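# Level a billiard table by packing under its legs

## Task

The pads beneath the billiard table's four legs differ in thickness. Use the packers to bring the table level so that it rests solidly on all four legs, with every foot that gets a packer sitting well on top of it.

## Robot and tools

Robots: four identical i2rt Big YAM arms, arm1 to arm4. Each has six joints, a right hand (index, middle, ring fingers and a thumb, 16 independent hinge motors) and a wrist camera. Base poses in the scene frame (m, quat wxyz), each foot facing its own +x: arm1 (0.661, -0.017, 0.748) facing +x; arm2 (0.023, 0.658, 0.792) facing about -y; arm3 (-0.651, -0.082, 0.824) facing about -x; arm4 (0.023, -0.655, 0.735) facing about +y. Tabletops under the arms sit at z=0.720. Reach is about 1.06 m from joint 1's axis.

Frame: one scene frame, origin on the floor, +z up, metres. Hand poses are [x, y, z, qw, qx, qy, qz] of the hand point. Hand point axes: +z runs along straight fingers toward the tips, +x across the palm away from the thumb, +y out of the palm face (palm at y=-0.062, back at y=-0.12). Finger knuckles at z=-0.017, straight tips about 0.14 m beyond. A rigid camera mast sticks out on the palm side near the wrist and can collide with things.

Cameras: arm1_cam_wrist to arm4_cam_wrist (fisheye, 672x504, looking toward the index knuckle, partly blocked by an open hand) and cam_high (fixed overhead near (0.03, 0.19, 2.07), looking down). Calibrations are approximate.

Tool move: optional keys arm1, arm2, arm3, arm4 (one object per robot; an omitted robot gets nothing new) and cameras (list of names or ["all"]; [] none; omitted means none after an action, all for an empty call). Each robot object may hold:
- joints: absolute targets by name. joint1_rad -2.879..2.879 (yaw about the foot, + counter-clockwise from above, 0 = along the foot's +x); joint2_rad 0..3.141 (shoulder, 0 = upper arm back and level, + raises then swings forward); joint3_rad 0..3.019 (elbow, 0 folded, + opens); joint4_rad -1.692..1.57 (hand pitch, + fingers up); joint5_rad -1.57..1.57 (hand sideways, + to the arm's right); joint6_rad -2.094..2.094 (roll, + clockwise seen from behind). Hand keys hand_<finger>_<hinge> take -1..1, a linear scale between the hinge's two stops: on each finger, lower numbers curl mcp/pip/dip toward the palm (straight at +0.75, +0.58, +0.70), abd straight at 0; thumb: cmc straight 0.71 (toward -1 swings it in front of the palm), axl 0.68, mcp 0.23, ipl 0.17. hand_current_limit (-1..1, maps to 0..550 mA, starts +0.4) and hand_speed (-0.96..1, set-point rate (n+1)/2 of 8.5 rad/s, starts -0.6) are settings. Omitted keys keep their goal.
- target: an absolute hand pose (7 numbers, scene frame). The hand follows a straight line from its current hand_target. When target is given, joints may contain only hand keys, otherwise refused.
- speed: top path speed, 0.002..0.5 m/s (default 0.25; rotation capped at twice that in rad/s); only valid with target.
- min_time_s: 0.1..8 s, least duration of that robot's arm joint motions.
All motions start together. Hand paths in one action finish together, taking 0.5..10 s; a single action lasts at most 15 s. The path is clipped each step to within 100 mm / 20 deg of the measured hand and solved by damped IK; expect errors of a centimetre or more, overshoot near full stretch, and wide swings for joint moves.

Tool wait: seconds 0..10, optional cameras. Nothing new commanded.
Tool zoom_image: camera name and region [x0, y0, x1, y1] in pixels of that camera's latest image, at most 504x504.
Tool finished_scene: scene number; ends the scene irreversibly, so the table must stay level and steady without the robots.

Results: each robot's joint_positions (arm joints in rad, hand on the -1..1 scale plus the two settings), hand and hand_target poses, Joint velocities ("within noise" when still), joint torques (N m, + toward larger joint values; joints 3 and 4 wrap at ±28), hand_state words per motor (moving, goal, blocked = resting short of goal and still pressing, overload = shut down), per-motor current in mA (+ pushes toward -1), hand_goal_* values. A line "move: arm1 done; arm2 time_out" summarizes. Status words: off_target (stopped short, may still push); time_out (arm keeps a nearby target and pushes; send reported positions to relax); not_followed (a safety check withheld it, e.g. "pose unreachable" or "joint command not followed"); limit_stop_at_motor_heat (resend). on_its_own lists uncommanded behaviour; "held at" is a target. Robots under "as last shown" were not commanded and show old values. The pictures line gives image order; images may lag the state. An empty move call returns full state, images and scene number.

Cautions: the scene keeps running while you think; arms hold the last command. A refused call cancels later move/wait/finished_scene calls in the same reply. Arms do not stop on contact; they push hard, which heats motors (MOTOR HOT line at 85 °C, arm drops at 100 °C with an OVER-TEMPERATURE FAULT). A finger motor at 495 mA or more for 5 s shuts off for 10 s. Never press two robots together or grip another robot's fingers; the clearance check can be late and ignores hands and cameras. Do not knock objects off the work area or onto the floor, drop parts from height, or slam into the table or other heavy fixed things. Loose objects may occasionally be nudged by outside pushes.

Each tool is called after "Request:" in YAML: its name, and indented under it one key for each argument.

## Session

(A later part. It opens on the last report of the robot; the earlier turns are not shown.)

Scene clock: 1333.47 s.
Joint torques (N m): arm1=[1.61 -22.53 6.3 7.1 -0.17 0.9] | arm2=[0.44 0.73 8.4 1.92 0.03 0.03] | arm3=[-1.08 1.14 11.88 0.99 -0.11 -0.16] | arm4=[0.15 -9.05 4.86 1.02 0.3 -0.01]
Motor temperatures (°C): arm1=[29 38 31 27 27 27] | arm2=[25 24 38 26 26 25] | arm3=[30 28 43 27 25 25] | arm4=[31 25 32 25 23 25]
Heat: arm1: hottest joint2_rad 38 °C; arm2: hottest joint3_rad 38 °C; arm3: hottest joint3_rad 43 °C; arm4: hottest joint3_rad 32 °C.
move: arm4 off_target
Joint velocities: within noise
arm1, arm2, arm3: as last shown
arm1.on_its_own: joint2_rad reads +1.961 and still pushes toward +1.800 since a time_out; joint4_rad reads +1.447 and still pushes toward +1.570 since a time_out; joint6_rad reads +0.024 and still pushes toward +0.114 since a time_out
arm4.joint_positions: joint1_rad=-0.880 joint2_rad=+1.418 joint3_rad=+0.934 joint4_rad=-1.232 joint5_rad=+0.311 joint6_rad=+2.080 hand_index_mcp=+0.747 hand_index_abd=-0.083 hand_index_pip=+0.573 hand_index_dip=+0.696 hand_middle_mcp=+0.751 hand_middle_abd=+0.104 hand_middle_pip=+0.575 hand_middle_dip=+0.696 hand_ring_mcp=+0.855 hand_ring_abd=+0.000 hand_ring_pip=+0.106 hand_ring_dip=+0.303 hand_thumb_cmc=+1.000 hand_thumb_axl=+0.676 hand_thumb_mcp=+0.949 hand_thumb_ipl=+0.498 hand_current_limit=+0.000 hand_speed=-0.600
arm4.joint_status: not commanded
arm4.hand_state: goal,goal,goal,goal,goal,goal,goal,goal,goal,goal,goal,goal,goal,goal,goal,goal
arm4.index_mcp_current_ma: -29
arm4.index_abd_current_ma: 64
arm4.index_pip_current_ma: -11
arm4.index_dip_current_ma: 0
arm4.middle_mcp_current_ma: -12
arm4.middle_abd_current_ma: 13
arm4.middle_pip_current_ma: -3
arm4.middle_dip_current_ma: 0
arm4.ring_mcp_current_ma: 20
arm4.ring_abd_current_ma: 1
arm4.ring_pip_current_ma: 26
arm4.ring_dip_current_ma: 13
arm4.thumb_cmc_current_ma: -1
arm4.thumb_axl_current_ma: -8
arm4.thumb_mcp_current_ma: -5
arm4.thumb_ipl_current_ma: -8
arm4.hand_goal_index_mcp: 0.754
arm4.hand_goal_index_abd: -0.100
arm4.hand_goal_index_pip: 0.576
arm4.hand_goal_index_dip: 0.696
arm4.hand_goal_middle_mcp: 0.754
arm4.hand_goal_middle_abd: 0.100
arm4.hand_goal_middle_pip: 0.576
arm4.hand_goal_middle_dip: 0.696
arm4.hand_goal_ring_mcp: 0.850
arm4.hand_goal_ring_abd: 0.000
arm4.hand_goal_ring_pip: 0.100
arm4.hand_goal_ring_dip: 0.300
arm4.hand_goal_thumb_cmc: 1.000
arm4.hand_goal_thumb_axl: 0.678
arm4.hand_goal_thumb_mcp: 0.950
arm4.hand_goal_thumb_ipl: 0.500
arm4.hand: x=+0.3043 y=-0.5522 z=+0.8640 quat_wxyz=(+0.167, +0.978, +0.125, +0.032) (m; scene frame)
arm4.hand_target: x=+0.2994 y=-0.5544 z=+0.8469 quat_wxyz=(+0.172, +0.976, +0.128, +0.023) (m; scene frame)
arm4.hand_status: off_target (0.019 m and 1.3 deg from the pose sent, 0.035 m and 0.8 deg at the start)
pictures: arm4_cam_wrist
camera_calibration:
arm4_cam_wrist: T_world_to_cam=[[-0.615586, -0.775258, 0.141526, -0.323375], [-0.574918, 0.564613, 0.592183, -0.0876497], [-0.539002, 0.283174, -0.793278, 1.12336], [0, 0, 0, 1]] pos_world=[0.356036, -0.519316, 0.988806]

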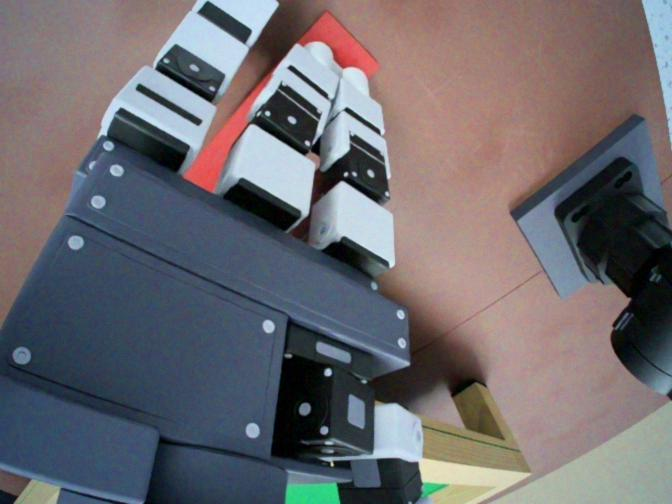

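Request:
move:
  arm4: {"target": [0.2960, -0.502, 0.844, 0.1721, 0.9763, 0.1285, 0.0227], "speed": 0.05}
  cameras: ["arm4_cam_wrist"]

Request:
zoom_image:
  camera: "arm4_cam_wrist"
  region: [180, 0, 440, 220]

Scene clock: 1338.20 s.
Joint torques (N m): arm1=[1.61 -22.59 6.31 7.09 -0.17 0.91] | arm2=[0.38 0.97 8.38 2 0.03 0.03] | arm3=[-0.91 1.08 11.92 1.05 -0.1 -0.18] | arm4=[1.67 -7.94 9.54 0.01 -0.98 0.1]
Motor temperatures (°C): arm1=[29 38 31 27 27 28] | arm2=[25 24 38 26 26 25] | arm3=[30 28 43 27 25 25] | arm4=[31 25 32 25 24 25]
Heat: arm1: hottest joint2_rad 38 °C; arm2: hottest joint3_rad 38 °C; arm3: hottest joint3_rad 43 °C; arm4: hottest joint3_rad 32 °C.
move: arm4 off_target
Joint velocities: within noise
arm1, arm2, arm3: as last shown
arm1.on_its_own: joint2_rad reads +1.961 and still pushes toward +1.800 since a time_out; joint4_rad reads +1.447 and still pushes toward +1.570 since a time_out; joint6_rad reads +0.024 and still pushes toward +0.114 since a time_out
arm4.joint_positions: joint1_rad=-0.796 joint2_rad=+1.456 joint3_rad=+0.949 joint4_rad=-1.230 joint5_rad=+0.283 joint6_rad=+2.081 hand_index_mcp=+0.654 hand_index_abd=-0.100 hand_index_pip=+0.543 hand_index_dip=+0.680 hand_middle_mcp=+0.647 hand_middle_abd=+0.086 hand_middle_pip=+0.538 hand_middle_dip=+0.678 hand_ring_mcp=+0.855 hand_ring_abd=+0.000 hand_ring_pip=+0.106 hand_ring_dip=+0.303 hand_thumb_cmc=+1.000 hand_thumb_axl=+0.676 hand_thumb_mcp=+0.949 hand_thumb_ipl=+0.498 hand_current_limit=+0.000 hand_speed=-0.600
arm4.joint_status: not commanded
arm4.hand_state: blocked,goal,blocked,goal,blocked,goal,blocked,goal,goal,goal,goal,goal,goal,goal,goal,goal
arm4.index_mcp_current_ma: -275
arm4.index_abd_current_ma: 0
arm4.index_pip_current_ma: -147
arm4.index_dip_current_ma: -70
arm4.middle_mcp_current_ma: -275
arm4.middle_abd_current_ma: -51
arm4.middle_pip_current_ma: -170
arm4.middle_dip_current_ma: -78
arm4.ring_mcp_current_ma: 20
arm4.ring_abd_current_ma: 1
arm4.ring_pip_current_ma: 26
arm4.ring_dip_current_ma: 13
arm4.thumb_cmc_current_ma: -1
arm4.thumb_axl_current_ma: -8
arm4.thumb_mcp_current_ma: -5
arm4.thumb_ipl_current_ma: -8
arm4.hand_goal_index_mcp: 0.754
arm4.hand_goal_index_abd: -0.100
arm4.hand_goal_index_pip: 0.576
arm4.hand_goal_index_dip: 0.696
arm4.hand_goal_middle_mcp: 0.754
arm4.hand_goal_middle_abd: 0.100
arm4.hand_goal_middle_pip: 0.576
arm4.hand_goal_middle_dip: 0.696
arm4.hand_goal_ring_mcp: 0.850
arm4.hand_goal_ring_abd: 0.000
arm4.hand_goal_ring_pip: 0.100
arm4.hand_goal_ring_dip: 0.300
arm4.hand_goal_thumb_cmc: 1.000
arm4.hand_goal_thumb_axl: 0.678
arm4.hand_goal_thumb_mcp: 0.950
arm4.hand_goal_thumb_ipl: 0.500
arm4.hand: x=+0.2954 y=-0.5219 z=+0.8544 quat_wxyz=(+0.161, +0.973, +0.166, +0.022) (m; scene frame)
arm4.hand_target: x=+0.2961 y=-0.5032 z=+0.8445 quat_wxyz=(+0.149, +0.974, +0.172, +0.013) (m; scene frame)
arm4.hand_status: off_target (0.022 m and 4.5 deg from the pose sent, 0.055 m and 1.3 deg at the start; a joint's target at an end of its range on 48 of 51 steps)
pictures: arm4_cam_wrist
camera_calibration:
arm4_cam_wrist: T_world_to_cam=[[-0.547406, -0.821958, 0.157263, -0.361871], [-0.596899, 0.515197, 0.615048, -0.142973], [-0.586565, 0.242812, -0.772647, 1.07784], [0, 0, 0, 1]] pos_world=[0.348794, -0.485497, 0.977637]

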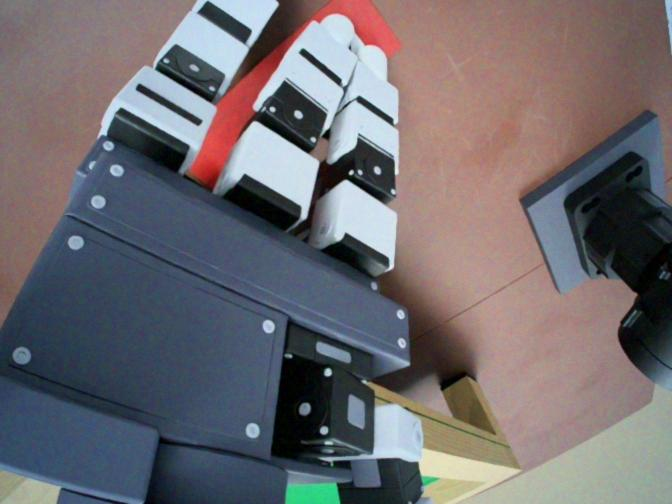

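Scaled by 1.938 from the camera's 672x504 image, which has a finer 960x720 frame.

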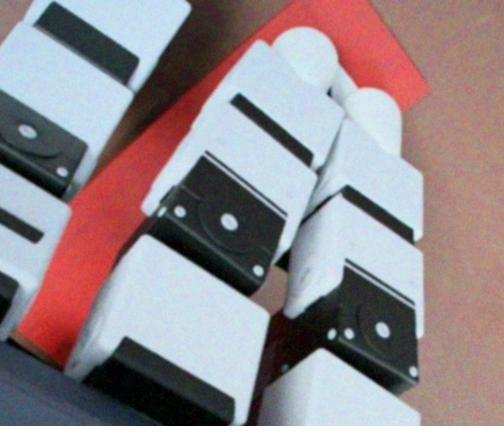

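Request:
move:
  arm4: {"target": [0.2960, -0.505, 0.860, 0.1721, 0.9763, 0.1285, 0.0227], "speed": 0.05, "joints": {"hand_current_limit": 0.4}}
  cameras: ["arm4_cam_wrist"]

Request:
zoom_image:
  camera: "arm4_cam_wrist"
  region: [180, 0, 440, 220]

Scene clock: 1354.33 s.
Joint torques (N m): arm1=[1.61 -22.53 6.31 7.09 -0.17 0.91] | arm2=[0.5 0.97 8.39 1.99 0.03 0.04] | arm3=[-0.91 1.26 11.89 0.99 -0.07 -0.16] | arm4=[1.26 -10.05 10.15 -0.7 -0.42 0.1]
Motor temperatures (°C): arm1=[29 39 31 27 27 28] | arm2=[25 24 38 26 26 25] | arm3=[30 28 43 27 25 25] | arm4=[31 25 32 25 24 25]
Heat: arm1: hottest joint2_rad 39 °C; arm2: hottest joint3_rad 38 °C; arm3: hottest joint3_rad 43 °C; arm4: hottest joint3_rad 32 °C.
move: arm4 off_target
Joint velocities: within noise
arm1, arm2, arm3: as last shown
arm1.on_its_own: joint2_rad reads +1.961 and still pushes toward +1.800 since a time_out; joint4_rad reads +1.447 and still pushes toward +1.570 since a time_out; joint6_rad reads +0.024 and still pushes toward +0.114 since a time_out
arm4.joint_positions: joint1_rad=-0.796 joint2_rad=+1.456 joint3_rad=+0.962 joint4_rad=-1.259 joint5_rad=+0.271 joint6_rad=+2.081 hand_index_mcp=+0.708 hand_index_abd=-0.100 hand_index_pip=+0.547 hand_index_dip=+0.680 hand_middle_mcp=+0.696 hand_middle_abd=+0.086 hand_middle_pip=+0.538 hand_middle_dip=+0.678 hand_ring_mcp=+0.855 hand_ring_abd=+0.000 hand_ring_pip=+0.106 hand_ring_dip=+0.303 hand_thumb_cmc=+1.000 hand_thumb_axl=+0.676 hand_thumb_mcp=+0.949 hand_thumb_ipl=+0.498 hand_current_limit=+0.400 hand_speed=-0.600
arm4.joint_status: all done
arm4.hand_state: blocked,goal,blocked,goal,blocked,goal,blocked,goal,goal,goal,goal,goal,goal,goal,goal,goal
arm4.index_mcp_current_ma: -225
arm4.index_abd_current_ma: 0
arm4.index_pip_current_ma: -127
arm4.index_dip_current_ma: -69
arm4.middle_mcp_current_ma: -287
arm4.middle_abd_current_ma: -51
arm4.middle_pip_current_ma: -170
arm4.middle_dip_current_ma: -78
arm4.ring_mcp_current_ma: 20
arm4.ring_abd_current_ma: 1
arm4.ring_pip_current_ma: 26
arm4.ring_dip_current_ma: 13
arm4.thumb_cmc_current_ma: -1
arm4.thumb_axl_current_ma: -8
arm4.thumb_mcp_current_ma: -5
arm4.thumb_ipl_current_ma: -8
arm4.hand_goal_index_mcp: 0.754
arm4.hand_goal_index_abd: -0.100
arm4.hand_goal_index_pip: 0.576
arm4.hand_goal_index_dip: 0.696
arm4.hand_goal_middle_mcp: 0.754
arm4.hand_goal_middle_abd: 0.100
arm4.hand_goal_middle_pip: 0.576
arm4.hand_goal_middle_dip: 0.696
arm4.hand_goal_ring_mcp: 0.850
arm4.hand_goal_ring_abd: 0.000
arm4.hand_goal_ring_pip: 0.100
arm4.hand_goal_ring_dip: 0.300
arm4.hand_goal_thumb_cmc: 1.000
arm4.hand_goal_thumb_axl: 0.678
arm4.hand_goal_thumb_mcp: 0.950
arm4.hand_goal_thumb_ipl: 0.500
arm4.hand: x=+0.2931 y=-0.5218 z=+0.8590 quat_wxyz=(+0.161, +0.973, +0.166, +0.012) (m; scene frame)
arm4.hand_target: x=+0.2963 y=-0.5059 z=+0.8601 quat_wxyz=(+0.150, +0.974, +0.169, +0.013) (m; scene frame)
arm4.hand_status: off_target (0.017 m and 4.7 deg from the pose sent, 0.018 m and 4.5 deg at the start; a joint's target at an end of its range on 46 of 46 steps)
pictures: arm4_cam_wrist
camera_calibration:
arm4_cam_wrist: T_world_to_cam=[[-0.545763, -0.820078, 0.172089, -0.376083], [-0.583128, 0.519189, 0.624823, -0.157619], [-0.601751, 0.240656, -0.761565, 1.07379], [0, 0, 0, 1]] pos_world=[0.348987, -0.484996, 0.980961]

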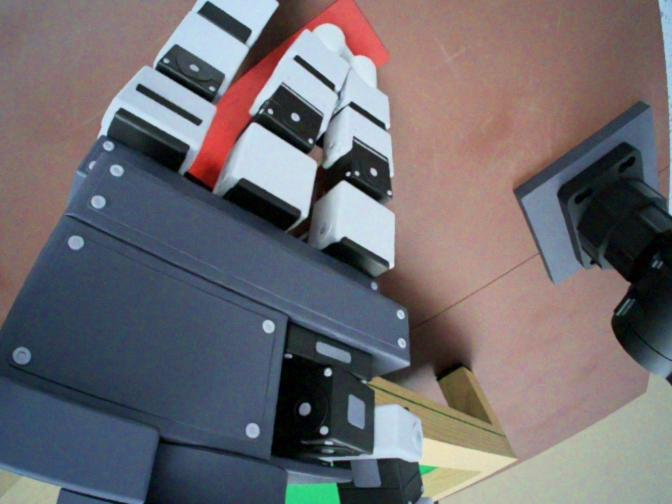

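Scaled by 1.938 from the camera's 672x504 image, which has a finer 960x720 frame.

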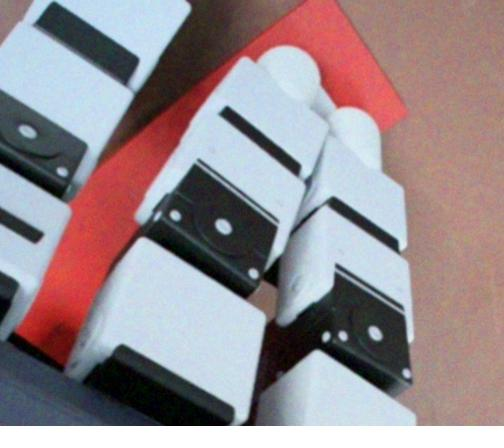

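Request:
move:
  arm4: {"target": [0.3000, -0.5180, 0.905, 0.1721, 0.9763, 0.1285, 0.0227], "speed": 0.1}

Request:
move:
  arm4: {"target": [0.3075, -0.5162, 0.890, 0.1503, 0.8529, 0.4924, 0.0868], "speed": 0.15}
  cameras: ["arm4_cam_wrist"]

Request:
zoom_image:
  camera: "arm4_cam_wrist"
  region: [180, 0, 440, 220]

Scene clock: 1370.67 s.
Joint torques (N m): arm1=[1.67 -22.53 6.3 7.09 -0.17 0.91] | arm2=[0.38 0.85 8.34 2.02 0.04 0.03] | arm3=[-1.08 1.14 11.93 1.06 -0.08 -0.17] | arm4=[-1.26 -12.04 11.07 -1.21 0.43 0.08]
Motor temperatures (°C): arm1=[29 39 31 27 27 28] | arm2=[25 24 38 26 26 25] | arm3=[30 28 43 27 25 25] | arm4=[31 25 32 25 24 25]
Heat: arm1: hottest joint2_rad 39 °C; arm2: hottest joint3_rad 38 °C; arm3: hottest joint3_rad 43 °C; arm4: hottest joint3_rad 32 °C.
move: arm4 off_target
Joint velocities: within noise
arm1, arm2, arm3: as last shown
arm1.on_its_own: joint2_rad reads +1.961 and still pushes toward +1.800 since a time_out; joint4_rad reads +1.447 and still pushes toward +1.570 since a time_out; joint6_rad reads +0.024 and still pushes toward +0.114 since a time_out
arm4.joint_positions: joint1_rad=-0.796 joint2_rad=+1.423 joint3_rad=+1.015 joint4_rad=-1.369 joint5_rad=+0.268 joint6_rad=+2.083 hand_index_mcp=+0.755 hand_index_abd=-0.099 hand_index_pip=+0.574 hand_index_dip=+0.694 hand_middle_mcp=+0.752 hand_middle_abd=+0.087 hand_middle_pip=+0.573 hand_middle_dip=+0.693 hand_ring_mcp=+0.855 hand_ring_abd=+0.000 hand_ring_pip=+0.106 hand_ring_dip=+0.303 hand_thumb_cmc=+1.000 hand_thumb_axl=+0.676 hand_thumb_mcp=+0.949 hand_thumb_ipl=+0.498 hand_current_limit=+0.400 hand_speed=-0.600
arm4.joint_status: not commanded
arm4.hand_state: goal,goal,goal,goal,goal,goal,goal,goal,goal,goal,goal,goal,goal,goal,goal,goal
arm4.index_mcp_current_ma: 4
arm4.index_abd_current_ma: 4
arm4.index_pip_current_ma: -6
arm4.index_dip_current_ma: -9
arm4.middle_mcp_current_ma: -8
arm4.middle_abd_current_ma: -50
arm4.middle_pip_current_ma: -12
arm4.middle_dip_current_ma: -11
arm4.ring_mcp_current_ma: 20
arm4.ring_abd_current_ma: 1
arm4.ring_pip_current_ma: 26
arm4.ring_dip_current_ma: 13
arm4.thumb_cmc_current_ma: -1
arm4.thumb_axl_current_ma: -8
arm4.thumb_mcp_current_ma: -5
arm4.thumb_ipl_current_ma: -8
arm4.hand_goal_index_mcp: 0.754
arm4.hand_goal_index_abd: -0.100
arm4.hand_goal_index_pip: 0.576
arm4.hand_goal_index_dip: 0.696
arm4.hand_goal_middle_mcp: 0.754
arm4.hand_goal_middle_abd: 0.100
arm4.hand_goal_middle_pip: 0.576
arm4.hand_goal_middle_dip: 0.696
arm4.hand_goal_ring_mcp: 0.850
arm4.hand_goal_ring_abd: 0.000
arm4.hand_goal_ring_pip: 0.100
arm4.hand_goal_ring_dip: 0.300
arm4.hand_goal_thumb_cmc: 1.000
arm4.hand_goal_thumb_axl: 0.678
arm4.hand_goal_thumb_mcp: 0.950
arm4.hand_goal_thumb_ipl: 0.500
arm4.hand: x=+0.2903 y=-0.5241 z=+0.8915 quat_wxyz=(+0.167, +0.972, +0.167, +0.002) (m; scene frame)
arm4.hand_target: x=+0.3001 y=-0.5188 z=+0.9050 quat_wxyz=(+0.157, +0.975, +0.155, +0.016) (m; scene frame)
arm4.hand_status: off_target (0.018 m and 5.1 deg from the pose sent, 0.047 m and 4.7 deg at the start; a joint's target at an end of its range on 37 of 37 steps)
pictures: none

Scene clock: 1374.03 s.
Joint torques (N m): arm1=[1.61 -22.59 6.31 7.09 -0.17 0.9] | arm2=[0.44 0.91 8.36 1.96 0.02 0.04] | arm3=[-0.91 1.32 11.9 1.03 -0.09 -0.17] | arm4=[0.97 -8.64 6.95 0.59 0.51 -0.1]
Motor temperatures (°C): arm1=[29 39 31 27 27 28] | arm2=[25 24 38 26 26 25] | arm3=[30 28 43 27 25 25] | arm4=[31 25 32 25 24 25]
Heat: arm1: hottest joint2_rad 39 °C; arm2: hottest joint3_rad 38 °C; arm3: hottest joint3_rad 43 °C; arm4: hottest joint3_rad 32 °C.
move: arm4 done
Joint velocities: within noise
arm1: as last shown
arm1.on_its_own: joint2_rad reads +1.961 and still pushes toward +1.800 since a time_out; joint4_rad reads +1.447 and still pushes toward +1.570 since a time_out; joint6_rad reads +0.024 and still pushes toward +0.114 since a time_out
arm2.joint_positions: joint1_rad=-1.392 joint2_rad=+0.629 joint3_rad=+1.352 joint4_rad=-1.444 joint5_rad=-0.034 joint6_rad=+1.107 hand_index_mcp=+0.755 hand_index_abd=+0.000 hand_index_pip=+0.577 hand_index_dip=+0.696 hand_middle_mcp=+0.755 hand_middle_abd=+0.000 hand_middle_pip=+0.577 hand_middle_dip=+0.696 hand_ring_mcp=+0.755 hand_ring_abd=+0.000 hand_ring_pip=+0.577 hand_ring_dip=+0.696 hand_thumb_cmc=+0.714 hand_thumb_axl=+0.677 hand_thumb_mcp=+0.225 hand_thumb_ipl=+0.168 hand_current_limit=+0.400 hand_speed=-0.600
arm2.joint_status: not commanded
arm2.hand_state: goal,goal,goal,goal,goal,goal,goal,goal,goal,goal,goal,goal,goal,goal,goal,goal
arm2.index_mcp_current_ma: 2
arm2.index_abd_current_ma: 0
arm2.index_pip_current_ma: 2
arm2.index_dip_current_ma: 0
arm2.middle_mcp_current_ma: 2
arm2.middle_abd_current_ma: 0
arm2.middle_pip_current_ma: 2
arm2.middle_dip_current_ma: 0
arm2.ring_mcp_current_ma: 2
arm2.ring_abd_current_ma: 0
arm2.ring_pip_current_ma: 2
arm2.ring_dip_current_ma: 0
arm2.thumb_cmc_current_ma: 1
arm2.thumb_axl_current_ma: -2
arm2.thumb_mcp_current_ma: -3
arm2.thumb_ipl_current_ma: -1
arm2.hand_goal_index_mcp: 0.754
arm2.hand_goal_index_abd: 0.000
arm2.hand_goal_index_pip: 0.576
arm2.hand_goal_index_dip: 0.696
arm2.hand_goal_middle_mcp: 0.754
arm2.hand_goal_middle_abd: 0.000
arm2.hand_goal_middle_pip: 0.576
arm2.hand_goal_middle_dip: 0.696
arm2.hand_goal_ring_mcp: 0.754
arm2.hand_goal_ring_abd: 0.000
arm2.hand_goal_ring_pip: 0.576
arm2.hand_goal_ring_dip: 0.696
arm2.hand_goal_thumb_cmc: 0.714
arm2.hand_goal_thumb_axl: 0.678
arm2.hand_goal_thumb_mcp: 0.226
arm2.hand_goal_thumb_ipl: 0.168
arm2.hand: x=-0.2326 y=+0.7017 z=+1.2986 quat_wxyz=(+0.407, +0.285, -0.867, -0.044) (m; scene frame)
arm2.hand_target: x=-0.2310 y=+0.7040 z=+1.3114 quat_wxyz=(+0.420, +0.280, -0.862, -0.048) (m; scene frame)
arm2.hand_status: not commanded
arm3.joint_positions: joint1_rad=+0.090 joint2_rad=+0.643 joint3_rad=+1.476 joint4_rad=-1.354 joint5_rad=+0.003 joint6_rad=+1.127 hand_index_mcp=+0.755 hand_index_abd=+0.002 hand_index_pip=+0.577 hand_index_dip=+0.696 hand_middle_mcp=+0.755 hand_middle_abd=+0.002 hand_middle_pip=+0.577 hand_middle_dip=+0.696 hand_ring_mcp=+0.755 hand_ring_abd=+0.002 hand_ring_pip=+0.577 hand_ring_dip=+0.696 hand_thumb_cmc=+0.899 hand_thumb_axl=+0.678 hand_thumb_mcp=+0.948 hand_thumb_ipl=+0.498 hand_current_limit=+0.400 hand_speed=-0.600
arm3.joint_status: not commanded
arm3.hand_state: goal,goal,goal,goal,goal,goal,goal,goal,goal,goal,goal,goal,goal,goal,goal,goal
arm3.index_mcp_current_ma: 0
arm3.index_abd_current_ma: 0
arm3.index_pip_current_ma: 0
arm3.index_dip_current_ma: 0
arm3.middle_mcp_current_ma: 0
arm3.middle_abd_current_ma: 0
arm3.middle_pip_current_ma: 0
arm3.middle_dip_current_ma: 0
arm3.ring_mcp_current_ma: 0
arm3.ring_abd_current_ma: 0
arm3.ring_pip_current_ma: 0
arm3.ring_dip_current_ma: 0
arm3.thumb_cmc_current_ma: 0
arm3.thumb_axl_current_ma: 0
arm3.thumb_mcp_current_ma: -1
arm3.thumb_ipl_current_ma: -1
arm3.hand_goal_index_mcp: 0.754
arm3.hand_goal_index_abd: 0.000
arm3.hand_goal_index_pip: 0.576
arm3.hand_goal_index_dip: 0.696
arm3.hand_goal_middle_mcp: 0.754
arm3.hand_goal_middle_abd: 0.000
arm3.hand_goal_middle_pip: 0.576
arm3.hand_goal_middle_dip: 0.696
arm3.hand_goal_ring_mcp: 0.754
arm3.hand_goal_ring_abd: 0.000
arm3.hand_goal_ring_pip: 0.576
arm3.hand_goal_ring_dip: 0.696
arm3.hand_goal_thumb_cmc: 0.900
arm3.hand_goal_thumb_axl: 0.678
arm3.hand_goal_thumb_mcp: 0.950
arm3.hand_goal_thumb_ipl: 0.500
arm3.hand: x=-0.4059 y=-0.1484 z=+1.4095 quat_wxyz=(+0.089, +0.835, +0.227, +0.494) (m; scene frame)
arm3.hand_target: x=-0.4164 y=-0.1462 z=+1.4290 quat_wxyz=(+0.090, +0.823, +0.233, +0.510) (m; scene frame)
arm3.hand_status: not commanded
arm4.joint_positions: joint1_rad=-0.716 joint2_rad=+1.162 joint3_rad=+0.787 joint4_rad=-1.156 joint5_rad=+0.346 joint6_rad=+1.441 hand_index_mcp=+0.755 hand_index_abd=-0.099 hand_index_pip=+0.575 hand_index_dip=+0.694 hand_middle_mcp=+0.752 hand_middle_abd=+0.087 hand_middle_pip=+0.573 hand_middle_dip=+0.693 hand_ring_mcp=+0.855 hand_ring_abd=+0.000 hand_ring_pip=+0.106 hand_ring_dip=+0.303 hand_thumb_cmc=+1.000 hand_thumb_axl=+0.676 hand_thumb_mcp=+0.949 hand_thumb_ipl=+0.498 hand_current_limit=+0.400 hand_speed=-0.600
arm4.joint_status: not commanded
arm4.hand_state: goal,goal,goal,goal,goal,goal,goal,goal,goal,goal,goal,goal,goal,goal,goal,goal
arm4.index_mcp_current_ma: 5
arm4.index_abd_current_ma: 4
arm4.index_pip_current_ma: -5
arm4.index_dip_current_ma: -9
arm4.middle_mcp_current_ma: -6
arm4.middle_abd_current_ma: -49
arm4.middle_pip_current_ma: -12
arm4.middle_dip_current_ma: -11
arm4.ring_mcp_current_ma: 20
arm4.ring_abd_current_ma: 1
arm4.ring_pip_current_ma: 26
arm4.ring_dip_current_ma: 13
arm4.thumb_cmc_current_ma: -1
arm4.thumb_axl_current_ma: -8
arm4.thumb_mcp_current_ma: -5
arm4.thumb_ipl_current_ma: -8
arm4.hand_goal_index_mcp: 0.754
arm4.hand_goal_index_abd: -0.100
arm4.hand_goal_index_pip: 0.576
arm4.hand_goal_index_dip: 0.696
arm4.hand_goal_middle_mcp: 0.754
arm4.hand_goal_middle_abd: 0.100
arm4.hand_goal_middle_pip: 0.576
arm4.hand_goal_middle_dip: 0.696
arm4.hand_goal_ring_mcp: 0.850
arm4.hand_goal_ring_abd: 0.000
arm4.hand_goal_ring_pip: 0.100
arm4.hand_goal_ring_dip: 0.300
arm4.hand_goal_thumb_cmc: 1.000
arm4.hand_goal_thumb_axl: 0.678
arm4.hand_goal_thumb_mcp: 0.950
arm4.hand_goal_thumb_ipl: 0.500
arm4.hand: x=+0.3109 y=-0.5183 z=+0.8921 quat_wxyz=(+0.152, +0.858, +0.484, +0.082) (m; scene frame)
arm4.hand_target: x=+0.3076 y=-0.5162 z=+0.8900 quat_wxyz=(+0.150, +0.853, +0.492, +0.087) (m; scene frame)
arm4.hand_status: done (0.005 m and 1.3 deg from the pose sent, 0.019 m and 41.2 deg at the start)
pictures: arm4_cam_wrist
camera_calibration:
arm4_cam_wrist: T_world_to_cam=[[0.0973358, -0.981286, 0.166146, -0.647366], [-0.80095, 0.0218581, 0.598332, -0.336206], [-0.590766, -0.191313, -0.783833, 0.901495], [0, 0, 0, 1]] pos_world=[0.3263, -0.455434, 1.01534]

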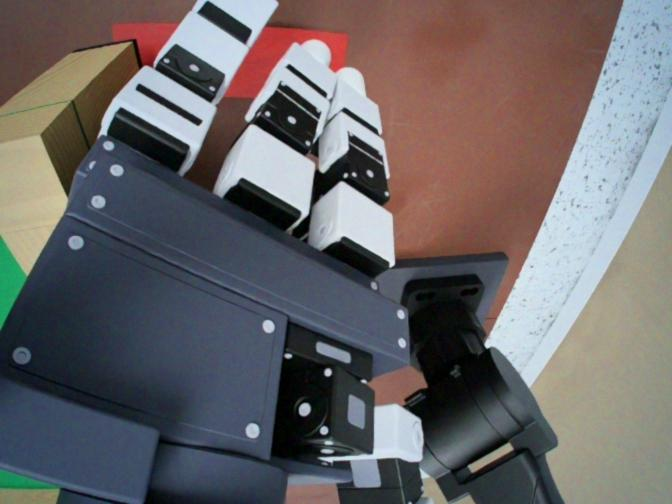

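Scaled by 1.938 from the camera's 672x504 image, which has a finer 960x720 frame.

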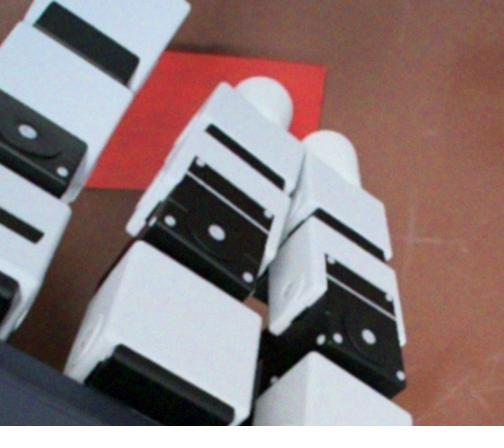

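Request:
zoom_image:
  camera: "arm4_cam_wrist"
  region: [0, 0, 240, 180]

Scaled by 2.100 from the camera's 672x504 image, which has a finer 960x720 frame.

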